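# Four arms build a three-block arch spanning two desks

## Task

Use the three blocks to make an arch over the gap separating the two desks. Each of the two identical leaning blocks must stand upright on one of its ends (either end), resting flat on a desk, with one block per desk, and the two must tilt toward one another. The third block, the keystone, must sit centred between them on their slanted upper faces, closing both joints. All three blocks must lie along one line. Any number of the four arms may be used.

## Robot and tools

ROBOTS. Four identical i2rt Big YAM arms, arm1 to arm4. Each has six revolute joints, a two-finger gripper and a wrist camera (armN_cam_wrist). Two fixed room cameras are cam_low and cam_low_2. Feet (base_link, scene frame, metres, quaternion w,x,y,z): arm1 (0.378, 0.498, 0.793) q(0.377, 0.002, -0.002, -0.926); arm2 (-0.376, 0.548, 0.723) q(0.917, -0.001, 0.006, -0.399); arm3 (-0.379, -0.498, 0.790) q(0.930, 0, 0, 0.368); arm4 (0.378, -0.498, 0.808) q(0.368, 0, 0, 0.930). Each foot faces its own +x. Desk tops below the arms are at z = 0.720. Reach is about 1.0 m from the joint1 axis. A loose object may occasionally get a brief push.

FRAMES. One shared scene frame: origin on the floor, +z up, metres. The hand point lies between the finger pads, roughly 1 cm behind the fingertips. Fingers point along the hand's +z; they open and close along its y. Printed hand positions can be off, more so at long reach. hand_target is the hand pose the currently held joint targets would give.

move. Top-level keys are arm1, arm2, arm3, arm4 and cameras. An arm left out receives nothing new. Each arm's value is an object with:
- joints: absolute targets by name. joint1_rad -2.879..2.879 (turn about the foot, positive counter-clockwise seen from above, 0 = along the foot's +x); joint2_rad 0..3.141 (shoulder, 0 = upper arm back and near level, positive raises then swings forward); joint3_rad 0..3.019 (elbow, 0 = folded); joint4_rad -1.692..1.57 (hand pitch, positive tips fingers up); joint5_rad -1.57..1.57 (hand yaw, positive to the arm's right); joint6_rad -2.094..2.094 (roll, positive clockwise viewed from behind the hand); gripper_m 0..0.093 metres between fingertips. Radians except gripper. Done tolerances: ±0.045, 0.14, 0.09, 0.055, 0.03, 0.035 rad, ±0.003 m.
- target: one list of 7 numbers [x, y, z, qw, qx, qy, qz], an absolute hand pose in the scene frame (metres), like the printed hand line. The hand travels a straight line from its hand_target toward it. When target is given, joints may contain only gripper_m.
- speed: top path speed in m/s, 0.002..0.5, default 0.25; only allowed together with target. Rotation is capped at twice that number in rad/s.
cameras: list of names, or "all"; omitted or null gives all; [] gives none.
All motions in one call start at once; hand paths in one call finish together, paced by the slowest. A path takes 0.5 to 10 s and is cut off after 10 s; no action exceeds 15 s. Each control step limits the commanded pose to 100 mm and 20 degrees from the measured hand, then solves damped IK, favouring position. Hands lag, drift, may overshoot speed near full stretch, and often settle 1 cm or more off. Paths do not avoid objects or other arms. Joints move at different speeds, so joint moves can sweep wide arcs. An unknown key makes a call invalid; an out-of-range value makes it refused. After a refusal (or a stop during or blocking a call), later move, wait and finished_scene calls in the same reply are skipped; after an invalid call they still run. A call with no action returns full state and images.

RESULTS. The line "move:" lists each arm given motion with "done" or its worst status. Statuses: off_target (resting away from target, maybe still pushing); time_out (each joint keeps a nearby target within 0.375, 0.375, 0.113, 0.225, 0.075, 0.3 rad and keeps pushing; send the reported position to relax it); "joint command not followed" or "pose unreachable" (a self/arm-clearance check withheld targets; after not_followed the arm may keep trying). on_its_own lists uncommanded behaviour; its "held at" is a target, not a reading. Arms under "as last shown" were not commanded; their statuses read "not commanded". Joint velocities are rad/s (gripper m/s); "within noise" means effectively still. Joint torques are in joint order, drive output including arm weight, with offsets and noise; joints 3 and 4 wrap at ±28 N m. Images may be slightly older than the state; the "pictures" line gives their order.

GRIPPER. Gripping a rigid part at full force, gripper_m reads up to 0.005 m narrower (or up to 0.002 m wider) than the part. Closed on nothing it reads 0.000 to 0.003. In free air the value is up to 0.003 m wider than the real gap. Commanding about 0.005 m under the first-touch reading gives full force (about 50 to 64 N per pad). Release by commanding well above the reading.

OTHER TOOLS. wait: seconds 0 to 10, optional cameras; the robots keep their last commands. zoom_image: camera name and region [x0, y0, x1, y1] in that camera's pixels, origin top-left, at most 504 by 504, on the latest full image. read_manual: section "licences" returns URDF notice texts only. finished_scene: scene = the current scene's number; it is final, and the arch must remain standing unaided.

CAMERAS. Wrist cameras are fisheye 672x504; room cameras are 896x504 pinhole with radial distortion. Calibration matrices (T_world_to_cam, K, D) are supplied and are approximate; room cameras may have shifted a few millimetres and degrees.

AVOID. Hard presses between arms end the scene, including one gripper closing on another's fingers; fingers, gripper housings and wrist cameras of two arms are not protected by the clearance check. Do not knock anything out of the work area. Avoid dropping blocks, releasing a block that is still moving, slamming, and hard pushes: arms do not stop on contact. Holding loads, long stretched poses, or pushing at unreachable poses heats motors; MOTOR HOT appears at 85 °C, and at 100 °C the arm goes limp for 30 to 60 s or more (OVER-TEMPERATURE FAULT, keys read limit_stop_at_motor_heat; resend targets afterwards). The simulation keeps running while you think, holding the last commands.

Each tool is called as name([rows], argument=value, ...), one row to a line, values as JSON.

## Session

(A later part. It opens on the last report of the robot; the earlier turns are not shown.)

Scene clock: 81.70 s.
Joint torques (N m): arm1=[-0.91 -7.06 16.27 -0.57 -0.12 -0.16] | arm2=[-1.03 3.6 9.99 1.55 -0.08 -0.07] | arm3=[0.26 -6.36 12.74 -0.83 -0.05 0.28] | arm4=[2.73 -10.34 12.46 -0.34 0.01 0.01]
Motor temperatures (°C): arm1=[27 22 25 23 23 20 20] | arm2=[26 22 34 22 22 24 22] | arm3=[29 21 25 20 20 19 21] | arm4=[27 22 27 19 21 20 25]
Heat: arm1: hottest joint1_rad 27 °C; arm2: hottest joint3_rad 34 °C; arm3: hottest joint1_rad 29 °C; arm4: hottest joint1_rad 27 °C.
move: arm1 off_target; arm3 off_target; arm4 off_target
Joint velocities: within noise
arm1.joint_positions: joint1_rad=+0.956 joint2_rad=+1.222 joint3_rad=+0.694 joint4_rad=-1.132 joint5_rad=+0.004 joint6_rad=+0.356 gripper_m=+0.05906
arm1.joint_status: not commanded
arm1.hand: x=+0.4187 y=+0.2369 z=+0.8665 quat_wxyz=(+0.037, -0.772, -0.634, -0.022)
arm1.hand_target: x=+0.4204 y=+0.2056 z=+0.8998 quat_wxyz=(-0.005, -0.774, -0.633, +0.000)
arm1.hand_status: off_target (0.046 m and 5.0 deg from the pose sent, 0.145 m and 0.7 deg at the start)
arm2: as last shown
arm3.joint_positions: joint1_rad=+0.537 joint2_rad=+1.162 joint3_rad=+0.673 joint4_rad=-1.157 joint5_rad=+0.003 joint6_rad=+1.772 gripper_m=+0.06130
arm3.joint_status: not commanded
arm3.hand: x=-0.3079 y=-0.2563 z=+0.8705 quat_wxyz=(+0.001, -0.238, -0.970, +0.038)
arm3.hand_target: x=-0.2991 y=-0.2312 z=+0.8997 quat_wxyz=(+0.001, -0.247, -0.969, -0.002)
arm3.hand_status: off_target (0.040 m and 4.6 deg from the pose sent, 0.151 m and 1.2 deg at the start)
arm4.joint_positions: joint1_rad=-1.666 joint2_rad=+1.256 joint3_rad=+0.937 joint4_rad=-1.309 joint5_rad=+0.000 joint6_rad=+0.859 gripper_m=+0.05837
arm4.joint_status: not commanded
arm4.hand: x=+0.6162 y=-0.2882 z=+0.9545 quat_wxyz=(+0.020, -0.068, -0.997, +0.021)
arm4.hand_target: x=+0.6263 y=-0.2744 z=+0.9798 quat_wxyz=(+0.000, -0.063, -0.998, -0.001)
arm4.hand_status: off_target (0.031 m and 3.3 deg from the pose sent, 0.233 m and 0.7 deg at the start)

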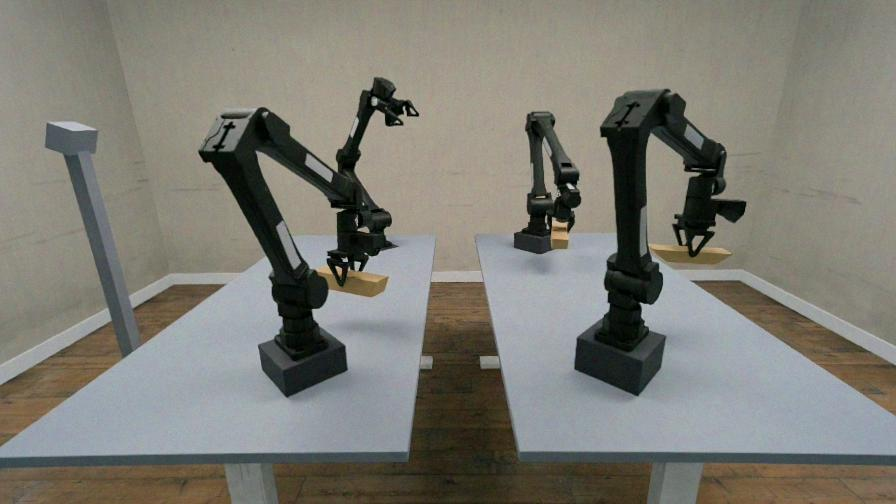

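move(arm1={"target": [0.160, -0.015, 0.905, 0.0214, 0.8176, -0.0148, -0.5758], "speed": 0.3}, arm3={"target": [-0.168, 0.020, 0.90, 0.5758, 0.0139, 0.8176, 0.0200], "speed": 0.3}, arm4={"target": [0.406, -0.185, 1.04, 0, -0.6756, 0.7373, 0], "speed": 0.3}, cameras=["cam_low_2", "cam_low"])

zoom_image(camera="cam_low_2", region=[370, 180, 550, 310])

zoom_image(camera="cam_low", region=[400, 150, 520, 290])

Scene clock: 92.30 s.
Joint torques (N m): arm1=[-0.85 -12.98 14.78 0.01 1.46 0.05] | arm2=[-1.03 3.43 9.95 1.51 -0.07 -0.09] | arm3=[1.2 -16.03 9.77 0.44 1.47 0.04] | arm4=[2.43 -7.82 13.29 -0.27 0.03 -0.15]
Motor temperatures (°C): arm1=[27 22 27 23 23 20 21] | arm2=[26 22 34 22 22 24 22] | arm3=[29 21 27 20 21 19 22] | arm4=[26 22 29 19 21 20 25]
Heat: arm1: hottest joint1_rad 27 °C; arm2: hottest joint3_rad 34 °C; arm3: hottest joint1_rad 29 °C; arm4: hottest joint3_rad 29 °C.
move: arm1 off_target; arm3 off_target; arm4 off_target
Joint velocities: within noise
arm1.joint_positions: joint1_rad=+0.701 joint2_rad=+1.849 joint3_rad=+1.086 joint4_rad=-0.551 joint5_rad=+1.185 joint6_rad=+1.246 gripper_m=+0.05914
arm1.joint_status: not commanded
arm1.hand: x=+0.1707 y=+0.0128 z=+0.8716 quat_wxyz=(+0.011, -0.827, -0.022, +0.562)
arm1.hand_target: x=+0.1604 y=-0.0110 z=+0.9049 quat_wxyz=(-0.018, -0.818, +0.011, +0.575)
arm1.hand_status: off_target (0.045 m and 5.9 deg from the pose sent, 0.363 m and 105.1 deg at the start)
arm2.joint_positions: joint1_rad=-0.068 joint2_rad=+0.615 joint3_rad=+1.398 joint4_rad=-1.168 joint5_rad=-0.283 joint6_rad=+0.288 gripper_m=+0.09396
arm2.joint_status: not commanded
arm2.hand: x=-0.1788 y=+0.3871 z=+1.3047 quat_wxyz=(-0.558, -0.390, -0.730, +0.053)
arm2.hand_target: x=-0.1809 y=+0.3898 z=+1.3157 quat_wxyz=(-0.568, -0.385, -0.725, +0.057)
arm2.hand_status: not commanded
arm3.joint_positions: joint1_rad=+0.722 joint2_rad=+1.878 joint3_rad=+1.151 joint4_rad=-0.637 joint5_rad=+1.193 joint6_rad=+1.322 gripper_m=+0.06127
arm3.joint_status: not commanded
arm3.hand: x=-0.1695 y=-0.0012 z=+0.8730 quat_wxyz=(-0.565, +0.005, -0.825, +0.012)
arm3.hand_target: x=-0.1682 y=+0.0168 z=+0.8996 quat_wxyz=(-0.575, -0.011, -0.818, -0.014)
arm3.hand_status: off_target (0.034 m and 4.5 deg from the pose sent, 0.311 m and 74.6 deg at the start)
arm4.joint_positions: joint1_rad=-0.917 joint2_rad=+1.151 joint3_rad=+1.023 joint4_rad=-1.489 joint5_rad=+0.000 joint6_rad=+0.015 gripper_m=+0.05836
arm4.joint_status: not commanded
arm4.hand: x=+0.4074 y=-0.2024 z=+1.0174 quat_wxyz=(+0.017, +0.666, -0.746, +0.016)
arm4.hand_target: x=+0.4063 y=-0.1868 z=+1.0397 quat_wxyz=(+0.000, +0.674, -0.739, +0.001)
arm4.hand_status: off_target (0.029 m and 3.1 deg from the pose sent, 0.249 m and 92.8 deg at the start)
pictures: cam_low, cam_low_2

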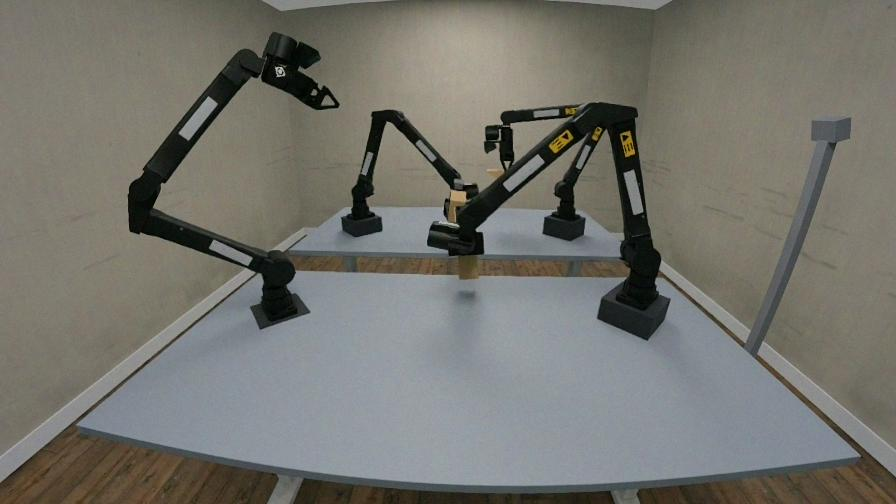

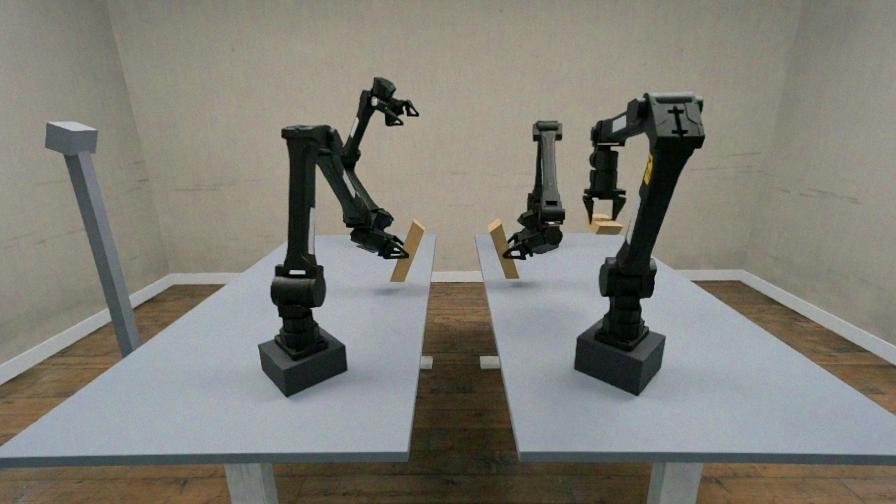

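Scaled by 2.800 (camera's finer frame: 1280x720).

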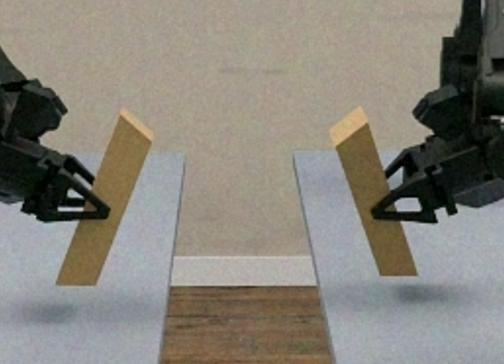

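Scaled by 3.600 (camera's finer frame: 1280x720).

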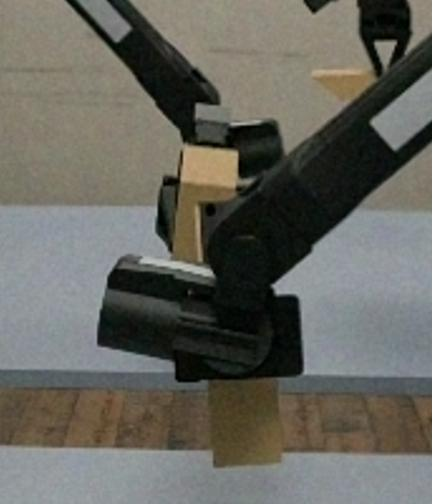

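move(arm1={"target": [0.121, -0.017, 0.856, 0.0164, 0.8166, -0.0177, -0.5772], "speed": 0.15}, arm3={"target": [-0.114, 0.026, 0.858, 0.5764, 0.0141, 0.8171, 0.0189], "speed": 0.15}, arm4={"target": [0.17, -0.225, 1.12, 0, -1, 0, 0], "speed": 0.3}, cameras=["cam_low_2", "cam_low"])

zoom_image(camera="cam_low_2", region=[395, 215, 525, 305])

zoom_image(camera="cam_low", region=[420, 170, 510, 290])

Scene clock: 105.53 s.
Joint torques (N m): arm1=[-1.2 -13.1 11.86 1.22 0.77 -0.12] | arm2=[-0.79 3.96 10 1.59 -0.09 -0.1] | arm3=[-0.62 -16.32 7.08 1.09 0.89 0.05] | arm4=[2.32 -9 13.35 -0.32 -0.1 -0.15]
Motor temperatures (°C): arm1=[27 23 28 23 24 20 21] | arm2=[26 22 34 22 22 24 22] | arm3=[29 23 29 20 22 19 22] | arm4=[26 22 33 19 21 20 25]
Heat: arm1: hottest joint3_rad 28 °C; arm2: hottest joint3_rad 34 °C; arm3: hottest joint1_rad 29 °C; arm4: hottest joint3_rad 33 °C.
move: arm1 off_target; arm3 off_target; arm4 off_target
Joint velocities: within noise
arm1.joint_positions: joint1_rad=+0.631 joint2_rad=+1.941 joint3_rad=+1.086 joint4_rad=-0.296 joint5_rad=+1.184 joint6_rad=+1.102 gripper_m=+0.05914
arm1.joint_status: not commanded
arm1.hand: x=+0.1332 y=+0.0017 z=+0.8374 quat_wxyz=(+0.005, -0.821, -0.007, +0.570)
arm1.hand_target: x=+0.1215 y=-0.0157 z=+0.8568 quat_wxyz=(-0.017, -0.816, +0.018, +0.578)
arm1.hand_status: off_target (0.029 m and 3.9 deg from the pose sent, 0.060 m and 5.9 deg at the start)
arm2: as last shown
arm3.joint_positions: joint1_rad=+0.639 joint2_rad=+1.955 joint3_rad=+1.151 joint4_rad=-0.282 joint5_rad=+1.165 joint6_rad=+1.075 gripper_m=+0.06127
arm3.joint_status: not commanded
arm3.hand: x=-0.1233 y=+0.0227 z=+0.8457 quat_wxyz=(-0.570, -0.003, -0.822, -0.013)
arm3.hand_target: x=-0.1144 y=+0.0261 z=+0.8578 quat_wxyz=(-0.576, -0.016, -0.817, -0.021)
arm3.hand_status: off_target (0.016 m and 1.7 deg from the pose sent, 0.064 m and 4.4 deg at the start)
arm4.joint_positions: joint1_rad=-0.175 joint2_rad=+1.232 joint3_rad=+1.296 joint4_rad=-1.682 joint5_rad=+0.010 joint6_rad=-0.906 gripper_m=+0.05836
arm4.joint_status: not commanded
arm4.hand: x=+0.1814 y=-0.2328 z=+1.0971 quat_wxyz=(+0.016, +1.000, -0.011, +0.018)
arm4.hand_target: x=+0.1724 y=-0.2253 z=+1.1194 quat_wxyz=(-0.002, +1.000, -0.001, +0.004)
arm4.hand_status: off_target (0.027 m and 3.0 deg from the pose sent, 0.260 m and 96.6 deg at the start)
pictures: cam_low, cam_low_2

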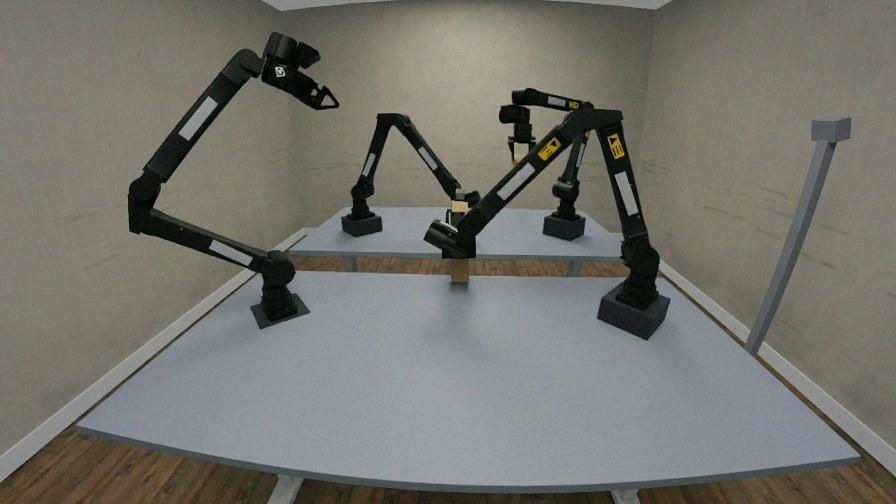

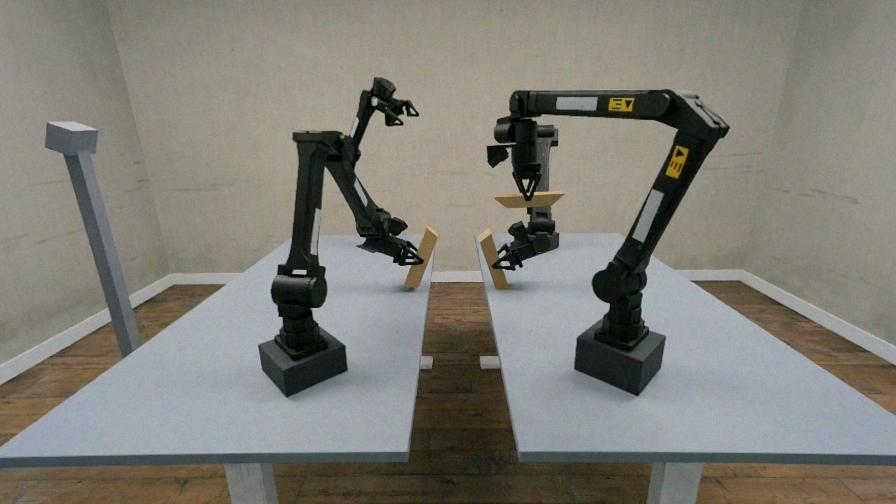

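Scaled by 3.877 (camera's finer frame: 1280x720).

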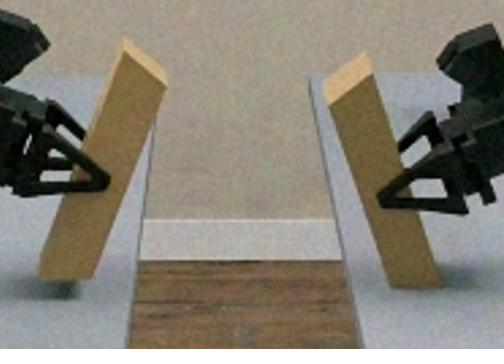

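Scaled by 4.200 (camera's finer frame: 1280x720).

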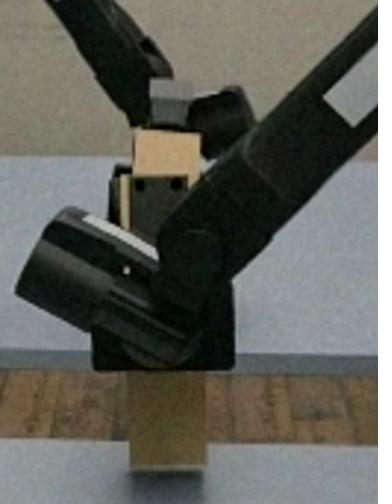

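move(arm1={"target": [0.1153, -0.0257, 0.8454, 0.0192, 0.8166, -0.0229, -0.5772], "speed": 0.1}, arm3={"target": [-0.1084, 0.0261, 0.8381, 0.5764, 0.0108, 0.8171, 0.0063], "speed": 0.1}, arm4={"target": [-0.0235, 0.011, 1.05, 0, -1, 0, 0], "speed": 0.2}, cameras=["cam_low_2", "cam_low"])

zoom_image(camera="cam_low_2", region=[395, 215, 525, 305])

zoom_image(camera="cam_low", region=[420, 170, 510, 290])

Scene clock: 116.50 s.
Joint torques (N m): arm1=[-1.2 -11.52 13.03 1.36 0.61 -0.03] | arm2=[-1.08 3.84 10.02 1.57 -0.08 -0.08] | arm3=[-0.73 -15.68 7.82 0.96 1.11 0.08] | arm4=[2.67 -21.95 13.26 -0.31 -0.16 0.03]
Motor temperatures (°C): arm1=[26 23 29 23 24 20 21] | arm2=[26 22 35 22 22 24 22] | arm3=[29 24 29 20 22 19 23] | arm4=[26 22 35 19 21 20 26]
Heat: arm1: hottest joint3_rad 29 °C; arm2: hottest joint3_rad 35 °C; arm3: hottest joint1_rad 29 °C; arm4: hottest joint3_rad 35 °C.
move: arm1 off_target; arm3 off_target; arm4 off_target
Joint velocities: within noise
arm1.joint_positions: joint1_rad=+0.623 joint2_rad=+1.954 joint3_rad=+1.099 joint4_rad=-0.277 joint5_rad=+1.184 joint6_rad=+1.091 gripper_m=+0.05914
arm1.joint_status: not commanded
arm1.hand: x=+0.1283 y=-0.0031 z=+0.8359 quat_wxyz=(+0.002, -0.820, -0.003, +0.572)
arm1.hand_target: x=+0.1159 y=-0.0241 z=+0.8462 quat_wxyz=(-0.019, -0.816, +0.023, +0.577)
arm1.hand_status: off_target (0.028 m and 3.9 deg from the pose sent, 0.034 m and 4.5 deg at the start)
arm2: as last shown
arm3.joint_positions: joint1_rad=+0.631 joint2_rad=+1.991 joint3_rad=+1.151 joint4_rad=-0.266 joint5_rad=+1.165 joint6_rad=+1.057 gripper_m=+0.06127
arm3.joint_status: not commanded
arm3.hand: x=-0.1193 y=+0.0197 z=+0.8277 quat_wxyz=(-0.568, +0.007, -0.823, +0.003)
arm3.hand_target: x=-0.1086 y=+0.0256 z=+0.8382 quat_wxyz=(-0.576, -0.008, -0.817, -0.004)
arm3.hand_status: off_target (0.016 m and 2.5 deg from the pose sent, 0.017 m and 1.5 deg at the start)
arm4.joint_positions: joint1_rad=-0.161 joint2_rad=+2.074 joint3_rad=+2.154 joint4_rad=-1.682 joint5_rad=+0.000 joint6_rad=-0.907 gripper_m=+0.05836
arm4.joint_status: not commanded
arm4.hand: x=-0.0112 y=+0.0069 z=+1.0219 quat_wxyz=(+0.012, +1.000, -0.003, +0.010)
arm4.hand_target: x=-0.0224 y=+0.0096 z=+1.0494 quat_wxyz=(-0.009, +1.000, +0.000, -0.008)
arm4.hand_status: off_target (0.031 m and 1.9 deg from the pose sent, 0.322 m and 3.0 deg at the start; a joint's target at an end of its range on 26 of 77 steps)
pictures: cam_low, cam_low_2

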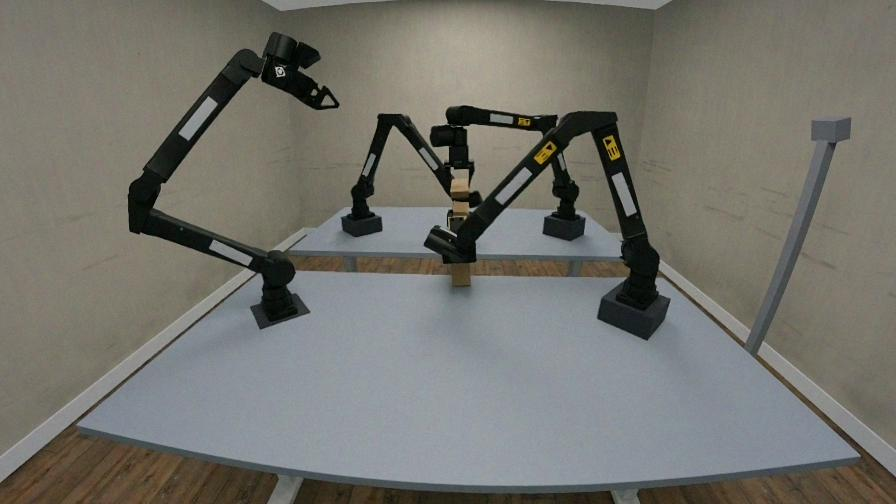

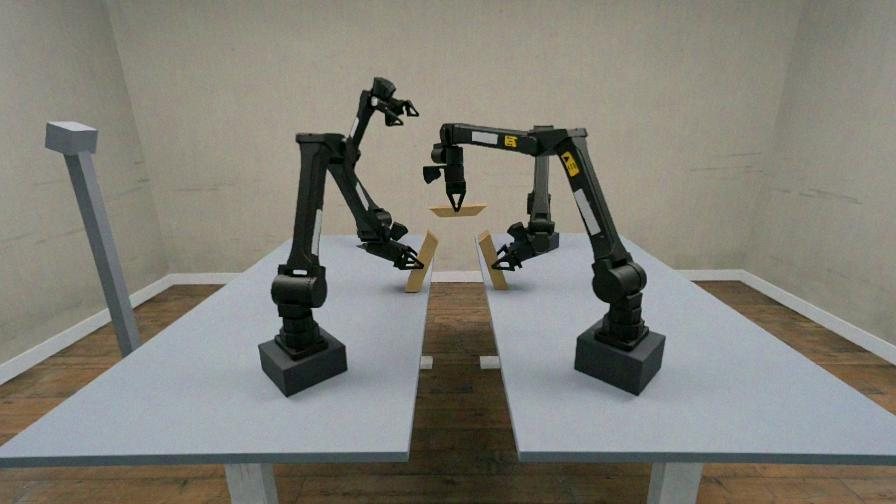

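Scaled by 3.877 (camera's finer frame: 1280x720).

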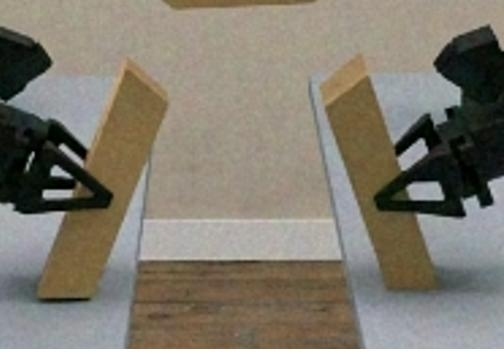

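Scaled by 4.200 (camera's finer frame: 1280x720).

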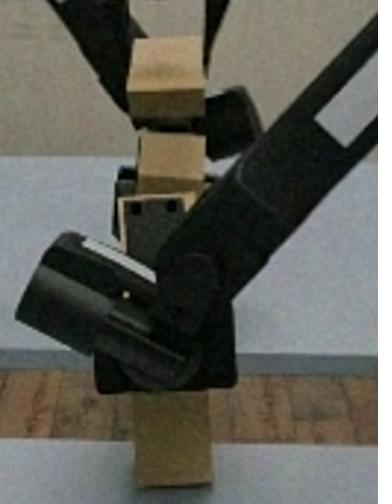

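zoom_image(camera="cam_low_2", region=[480, 270, 530, 310])

zoom_image(camera="cam_low_2", region=[390, 270, 440, 310])

Scaled by 10.080 (camera's finer frame: 1280x720).

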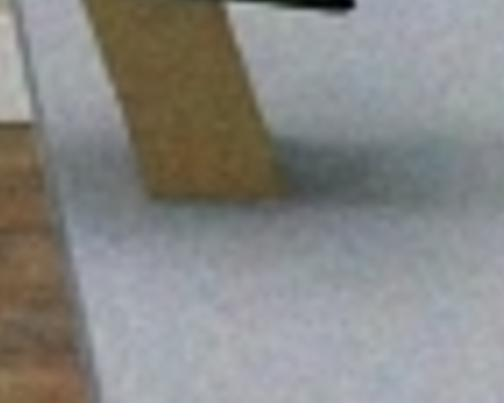

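Scaled by 10.080 (camera's finer frame: 1280x720).

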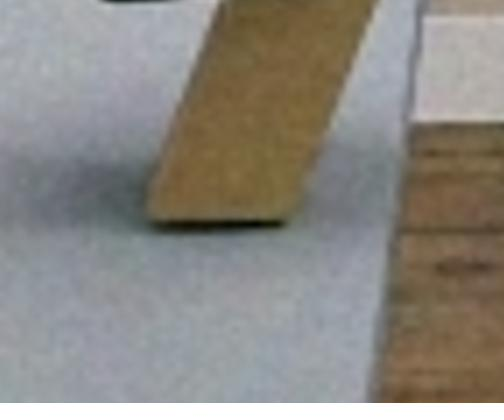

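move(arm1={"target": [0.1104, -0.0345, 0.856, 0.0192, 0.8166, -0.0229, -0.5772], "speed": 0.08}, arm3={"target": [-0.1031, 0.0256, 0.829, 0.5786, 0.0178, 0.8156, 0.0089], "speed": 0.08}, cameras=["cam_low_2", "cam_low"])

zoom_image(camera="cam_low_2", region=[395, 190, 525, 305])

zoom_image(camera="cam_low", region=[420, 170, 510, 290])

Scene clock: 126.83 s.
Joint torques (N m): arm1=[-1.03 -12.86 13.7 0.59 0.6 -0.09] | arm2=[-1.14 3.49 9.99 1.47 -0.07 -0.07] | arm3=[-0.73 -14.62 7.65 1.17 0.95 0.1] | arm4=[2.67 -21.89 13.27 -0.32 -0.16 0.02]
Motor temperatures (°C): arm1=[26 24 31 23 24 20 21] | arm2=[26 22 35 22 22 24 22] | arm3=[29 24 29 20 22 19 23] | arm4=[26 23 35 19 21 20 26]
Heat: arm1: hottest joint3_rad 31 °C; arm2: hottest joint3_rad 35 °C; arm3: hottest joint1_rad 29 °C; arm4: hottest joint3_rad 35 °C.
move: arm1 off_target; arm3 off_target
Joint velocities: within noise
arm1.joint_positions: joint1_rad=+0.618 joint2_rad=+1.965 joint3_rad=+1.124 joint4_rad=-0.277 joint5_rad=+1.181 joint6_rad=+1.082 gripper_m=+0.05914
arm1.joint_status: not commanded
arm1.hand: x=+0.1239 y=-0.0109 z=+0.8373 quat_wxyz=(+0.000, -0.821, -0.001, +0.572)
arm1.hand_target: x=+0.1111 y=-0.0325 z=+0.8567 quat_wxyz=(-0.019, -0.816, +0.022, +0.577)
arm1.hand_status: off_target (0.033 m and 3.6 deg from the pose sent, 0.041 m and 3.9 deg at the start)
arm2, arm4: as last shown
arm3.joint_positions: joint1_rad=+0.625 joint2_rad=+1.999 joint3_rad=+1.151 joint4_rad=-0.226 joint5_rad=+1.171 joint6_rad=+1.057 gripper_m=+0.06127
arm3.joint_status: not commanded
arm3.hand: x=-0.1150 y=+0.0217 z=+0.8269 quat_wxyz=(-0.573, -0.005, -0.819, -0.007)
arm3.hand_target: x=-0.1032 y=+0.0252 z=+0.8293 quat_wxyz=(-0.579, -0.018, -0.815, -0.009)
arm3.hand_status: off_target (0.013 m and 1.6 deg from the pose sent, 0.017 m and 3.4 deg at the start)
pictures: cam_low, cam_low_2

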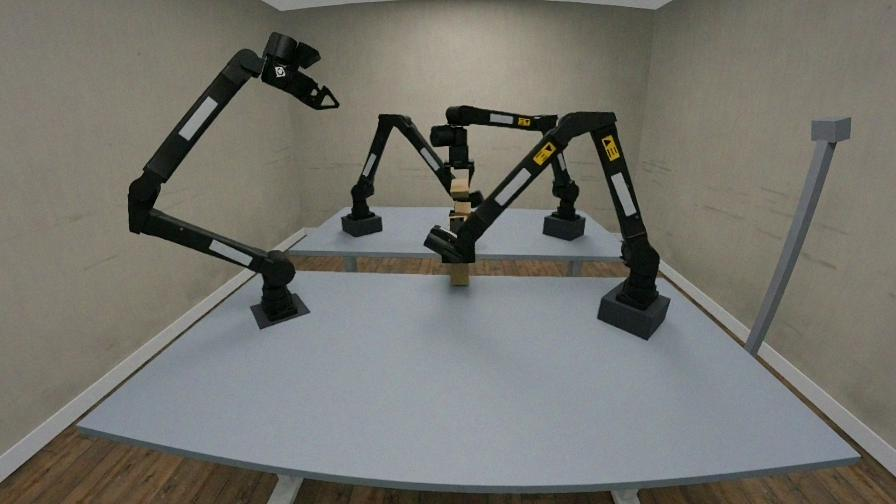

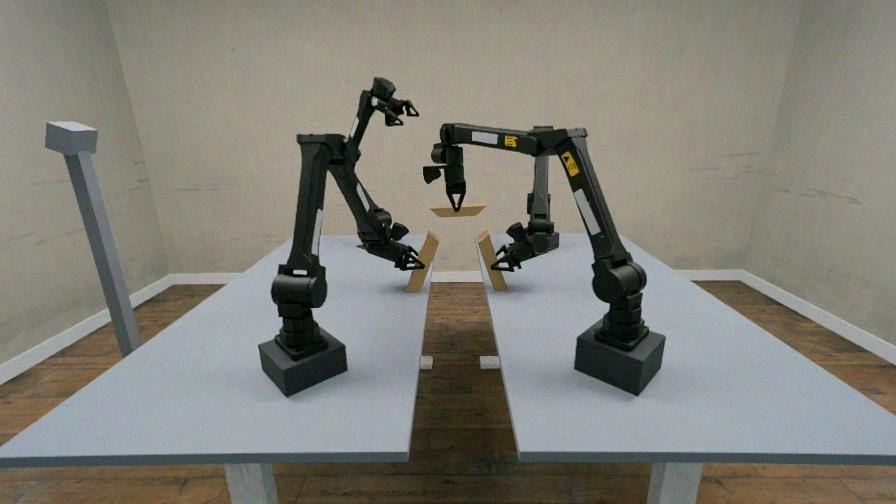

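Scaled by 3.877 (camera's finer frame: 1280x720).

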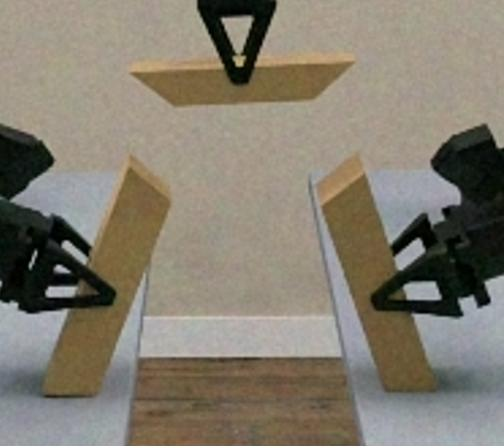

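Scaled by 4.200 (camera's finer frame: 1280x720).

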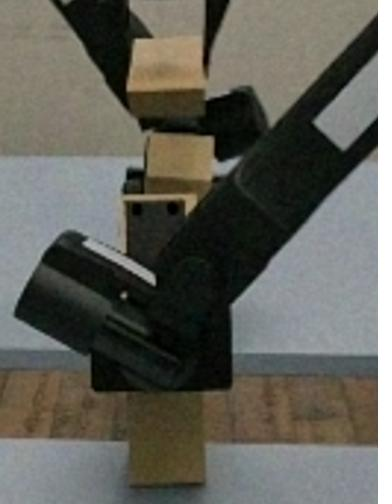

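move(arm1={"target": [0.1076, -0.0325, 0.846, 0.0192, 0.8166, -0.0229, -0.5772], "speed": 0.08}, arm3={"target": [-0.0997, 0.0185, 0.838, 0.5786, 0.0129, 0.8156, 0.0017], "speed": 0.08}, cameras=["cam_low_2", "cam_low"])

zoom_image(camera="cam_low_2", region=[395, 190, 525, 305])

zoom_image(camera="cam_low", region=[420, 170, 510, 290])

Scene clock: 132.70 s.
Joint torques (N m): arm1=[-1.38 -11.99 12.88 1.36 0.52 -0.08] | arm2=[-1.14 3.6 10.04 1.57 -0.07 -0.1] | arm3=[-1.73 -16.62 6.43 0.8 0.92 -0.02] | arm4=[2.67 -21.83 13.3 -0.31 -0.16 0.02]
Motor temperatures (°C): arm1=[26 24 31 23 24 20 21] | arm2=[26 22 35 22 22 24 22] | arm3=[29 24 29 20 22 19 23] | arm4=[26 24 36 19 21 20 26]
Heat: arm1: hottest joint3_rad 31 °C; arm2: hottest joint3_rad 35 °C; arm3: hottest joint1_rad 29 °C; arm4: hottest joint3_rad 36 °C.
move: arm1 off_target; arm3 off_target
Joint velocities: within noise
arm1.joint_positions: joint1_rad=+0.615 joint2_rad=+1.969 joint3_rad=+1.125 joint4_rad=-0.260 joint5_rad=+1.181 joint6_rad=+1.068 gripper_m=+0.05914
arm1.joint_status: not commanded
arm1.hand: x=+0.1224 y=-0.0123 z=+0.8364 quat_wxyz=(+0.000, -0.820, -0.002, +0.573)
arm1.hand_target: x=+0.1081 y=-0.0309 z=+0.8467 quat_wxyz=(-0.019, -0.816, +0.023, +0.577)
arm1.hand_status: off_target (0.027 m and 3.6 deg from the pose sent, 0.028 m and 3.6 deg at the start)
arm2, arm4: as last shown
arm3.joint_positions: joint1_rad=+0.624 joint2_rad=+1.999 joint3_rad=+1.151 joint4_rad=-0.226 joint5_rad=+1.171 joint6_rad=+1.052 gripper_m=+0.06127
arm3.joint_status: not commanded
arm3.hand: x=-0.1144 y=+0.0214 z=+0.8267 quat_wxyz=(-0.573, -0.004, -0.819, -0.005)
arm3.hand_target: x=-0.0999 y=+0.0182 z=+0.8377 quat_wxyz=(-0.578, -0.015, -0.816, -0.003)
arm3.hand_status: off_target (0.019 m and 1.3 deg from the pose sent, 0.019 m and 1.3 deg at the start)
pictures: cam_low, cam_low_2

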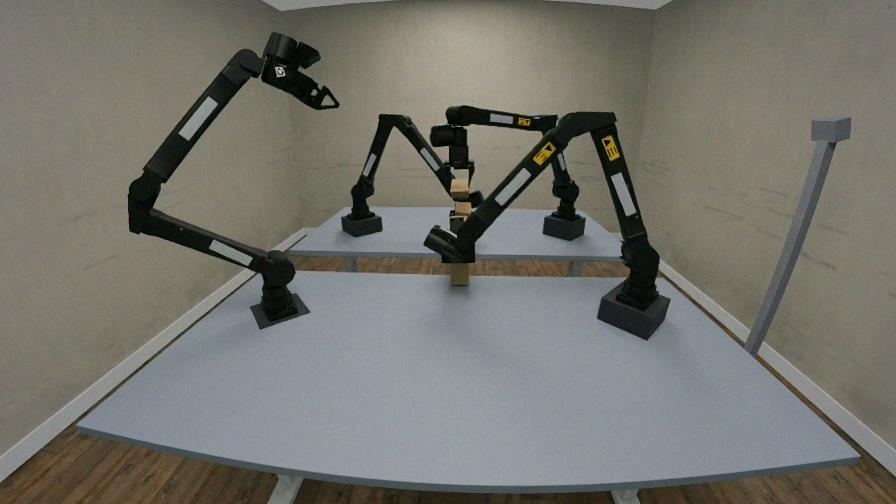

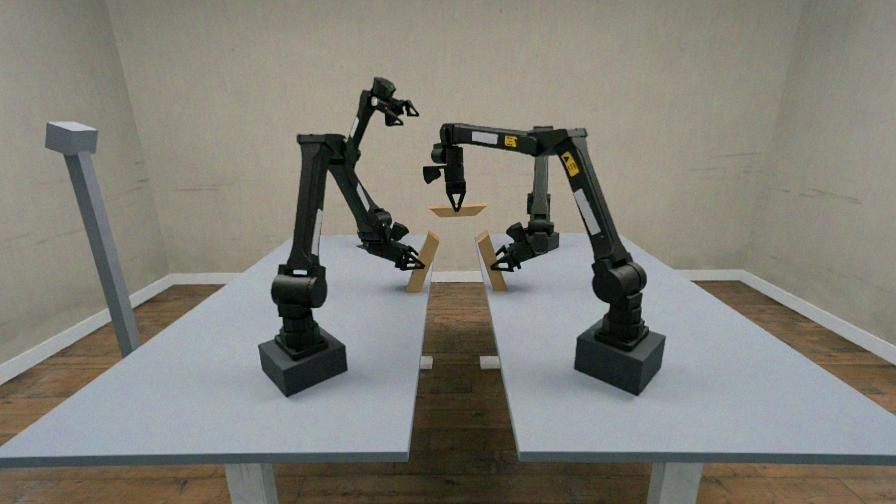

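Scaled by 3.877 (camera's finer frame: 1280x720).

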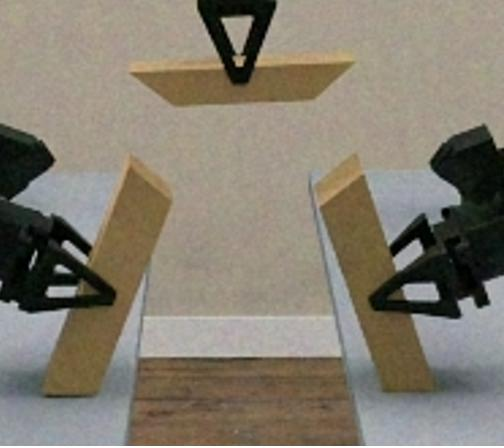

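Scaled by 4.200 (camera's finer frame: 1280x720).

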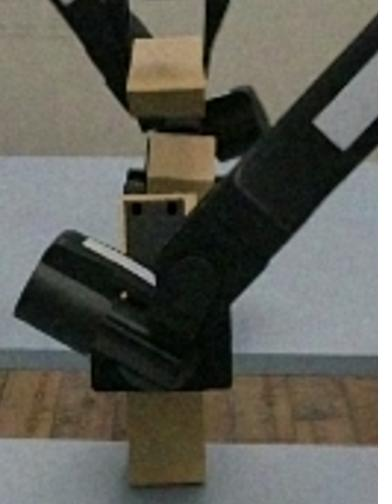

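move(arm1={"target": [0.1045, -0.0300, 0.838, 0.0192, 0.8166, -0.0229, -0.5772], "speed": 0.1}, arm3={"target": [-0.0985, 0.003, 0.842, 0.5786, 0.0129, 0.8156, 0.0017], "speed": 0.1}, cameras=["cam_low_2", "cam_low"])

zoom_image(camera="cam_low_2", region=[395, 190, 525, 305])

zoom_image(camera="cam_low", region=[420, 170, 510, 290])

Scene clock: 137.03 s.
Joint torques (N m): arm1=[-1.44 -11.63 11.92 1.37 0.36 -0.08] | arm2=[-0.91 3.43 10.02 1.63 -0.09 -0.09] | arm3=[-0.79 -17.67 5.23 0.75 0.72 -0.07] | arm4=[2.67 -21.83 13.27 -0.29 -0.16 0.03]
Motor temperatures (°C): arm1=[26 24 31 23 24 20 21] | arm2=[26 22 35 22 22 24 22] | arm3=[29 25 29 20 22 19 23] | arm4=[26 24 36 19 21 20 26]
Heat: arm1: hottest joint3_rad 31 °C; arm2: hottest joint3_rad 35 °C; arm3: hottest joint1_rad 29 °C; arm4: hottest joint3_rad 36 °C.
move: arm1 off_target; arm3 off_target
Joint velocities: within noise
arm1.joint_positions: joint1_rad=+0.608 joint2_rad=+1.976 joint3_rad=+1.125 joint4_rad=-0.221 joint5_rad=+1.181 joint6_rad=+1.053 gripper_m=+0.05914
arm1.joint_status: not commanded
arm1.hand: x=+0.1178 y=-0.0143 z=+0.8351 quat_wxyz=(-0.006, -0.818, +0.004, +0.575)
arm1.hand_target: x=+0.1047 y=-0.0290 z=+0.8386 quat_wxyz=(-0.019, -0.816, +0.023, +0.577)
arm1.hand_status: off_target (0.021 m and 2.6 deg from the pose sent, 0.025 m and 3.6 deg at the start)
arm2, arm4: as last shown
arm3.joint_positions: joint1_rad=+0.608 joint2_rad=+1.981 joint3_rad=+1.113 joint4_rad=-0.190 joint5_rad=+1.171 joint6_rad=+1.034 gripper_m=+0.06127
arm3.joint_status: not commanded
arm3.hand: x=-0.1082 y=+0.0077 z=+0.8267 quat_wxyz=(-0.575, -0.008, -0.818, -0.002)
arm3.hand_target: x=-0.0987 y=+0.0032 z=+0.8419 quat_wxyz=(-0.579, -0.014, -0.815, -0.002)
arm3.hand_status: off_target (0.019 m and 0.8 deg from the pose sent, 0.029 m and 1.3 deg at the start)
pictures: cam_low, cam_low_2

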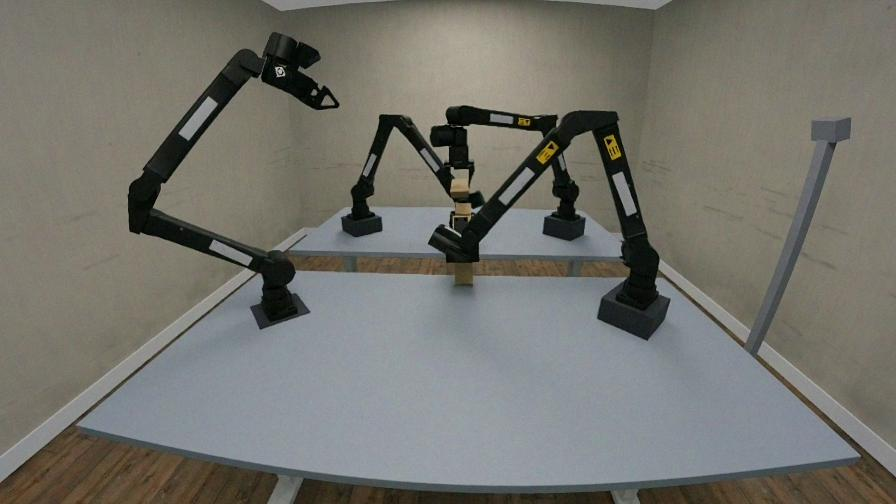

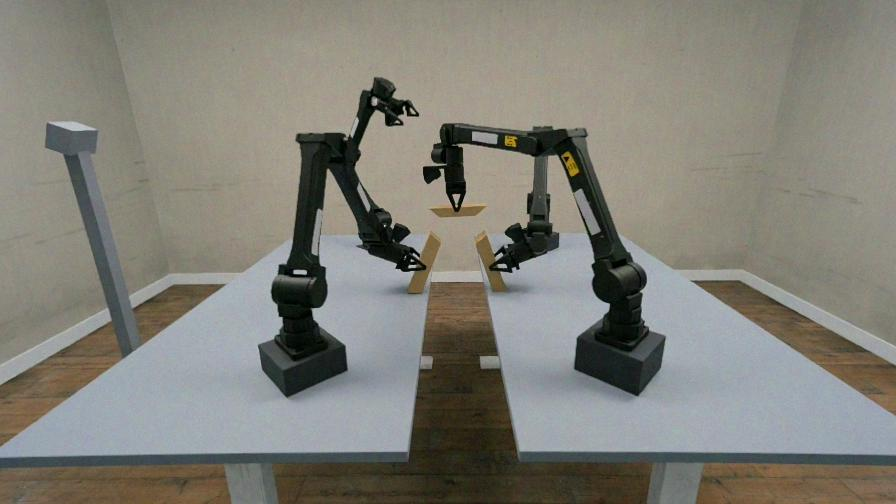

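Scaled by 3.877 (camera's finer frame: 1280x720).

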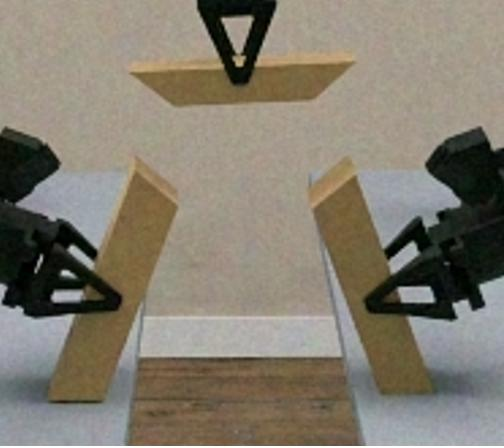

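Scaled by 4.200 (camera's finer frame: 1280x720).

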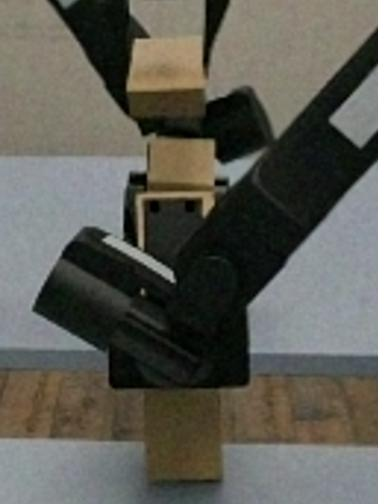

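move(arm1={"target": [0.1225, -0.0360, 0.848, 0.0192, 0.8166, -0.0229, -0.5772], "speed": 0.1}, cameras=["cam_low_2", "cam_low"])

zoom_image(camera="cam_low_2", region=[395, 190, 525, 305])

zoom_image(camera="cam_low", region=[420, 170, 510, 290])

Scene clock: 143.13 s.
Joint torques (N m): arm1=[1.2 -12.81 12.62 0.09 0.91 -0.03] | arm2=[-0.97 3.66 9.96 1.54 -0.1 -0.07] | arm3=[-0.67 -17.67 5.35 0.69 0.74 -0.09] | arm4=[2.61 -21.89 13.29 -0.29 -0.17 0.02]
Motor temperatures (°C): arm1=[26 24 31 23 24 20 22] | arm2=[26 22 35 22 22 24 22] | arm3=[29 25 29 20 22 20 23] | arm4=[26 25 37 19 21 20 26]
Heat: arm1: hottest joint3_rad 31 °C; arm2: hottest joint3_rad 35 °C; arm3: hottest joint1_rad 29 °C; arm4: hottest joint3_rad 37 °C.
move: arm1 off_target
Joint velocities: within noise
arm1.joint_positions: joint1_rad=+0.612 joint2_rad=+1.979 joint3_rad=+1.145 joint4_rad=-0.303 joint5_rad=+1.182 joint6_rad=+1.135 gripper_m=+0.05914
arm1.joint_status: not commanded
arm1.hand: x=+0.1204 y=-0.0133 z=+0.8350 quat_wxyz=(-0.005, -0.821, +0.018, +0.571)
arm1.hand_target: x=+0.1232 y=-0.0349 z=+0.8483 quat_wxyz=(-0.022, -0.816, +0.025, +0.577)
arm1.hand_status: off_target (0.026 m and 1.9 deg from the pose sent, 0.026 m and 2.6 deg at the start)
arm2, arm3, arm4: as last shown
arm3.joint_positions: joint1_rad=+0.608 joint2_rad=+1.981 joint3_rad=+1.112 joint4_rad=-0.188 joint5_rad=+1.171 joint6_rad=+1.034 gripper_m=+0.06127
pictures: cam_low, cam_low_2

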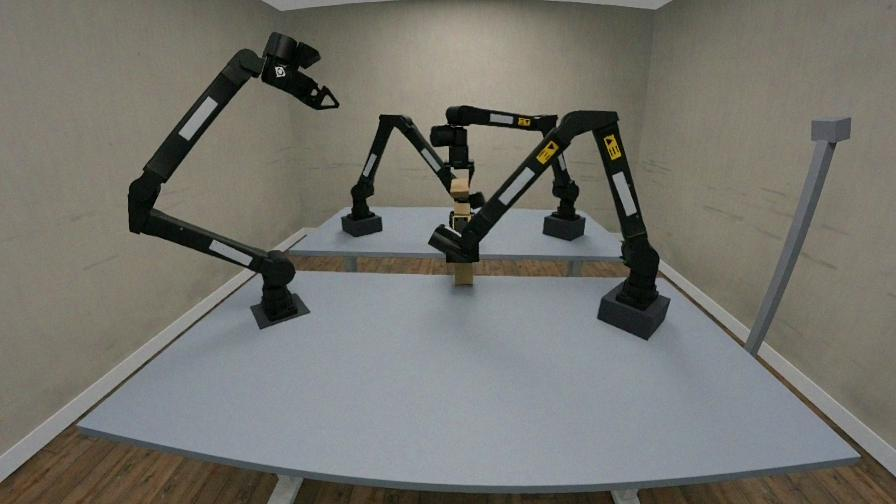

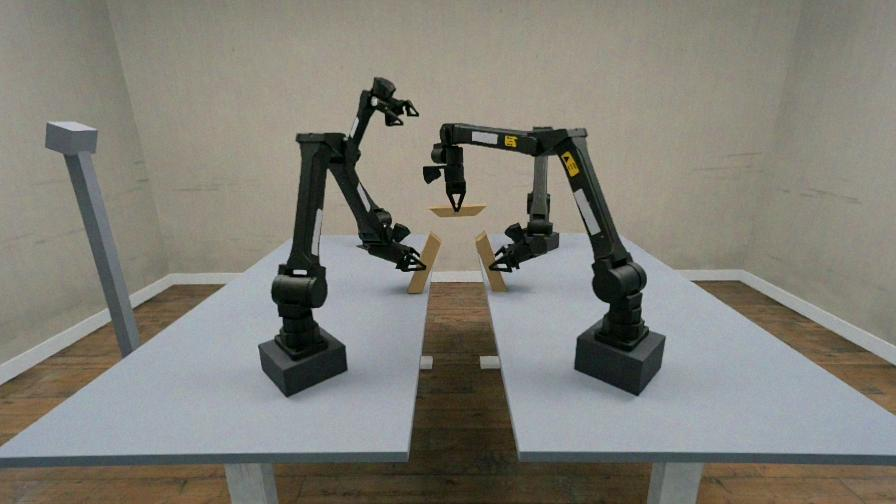

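Scaled by 3.877 (camera's finer frame: 1280x720).

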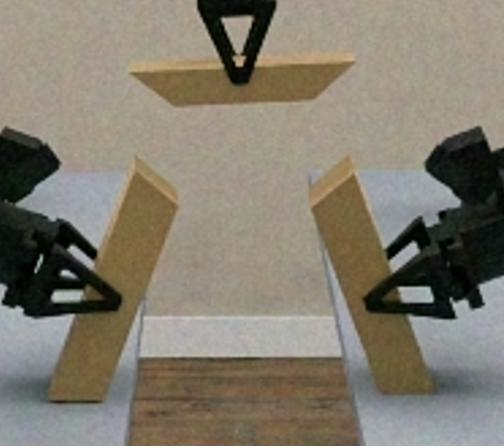

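Scaled by 4.200 (camera's finer frame: 1280x720).

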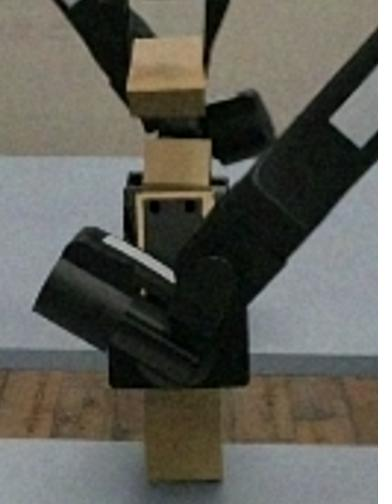

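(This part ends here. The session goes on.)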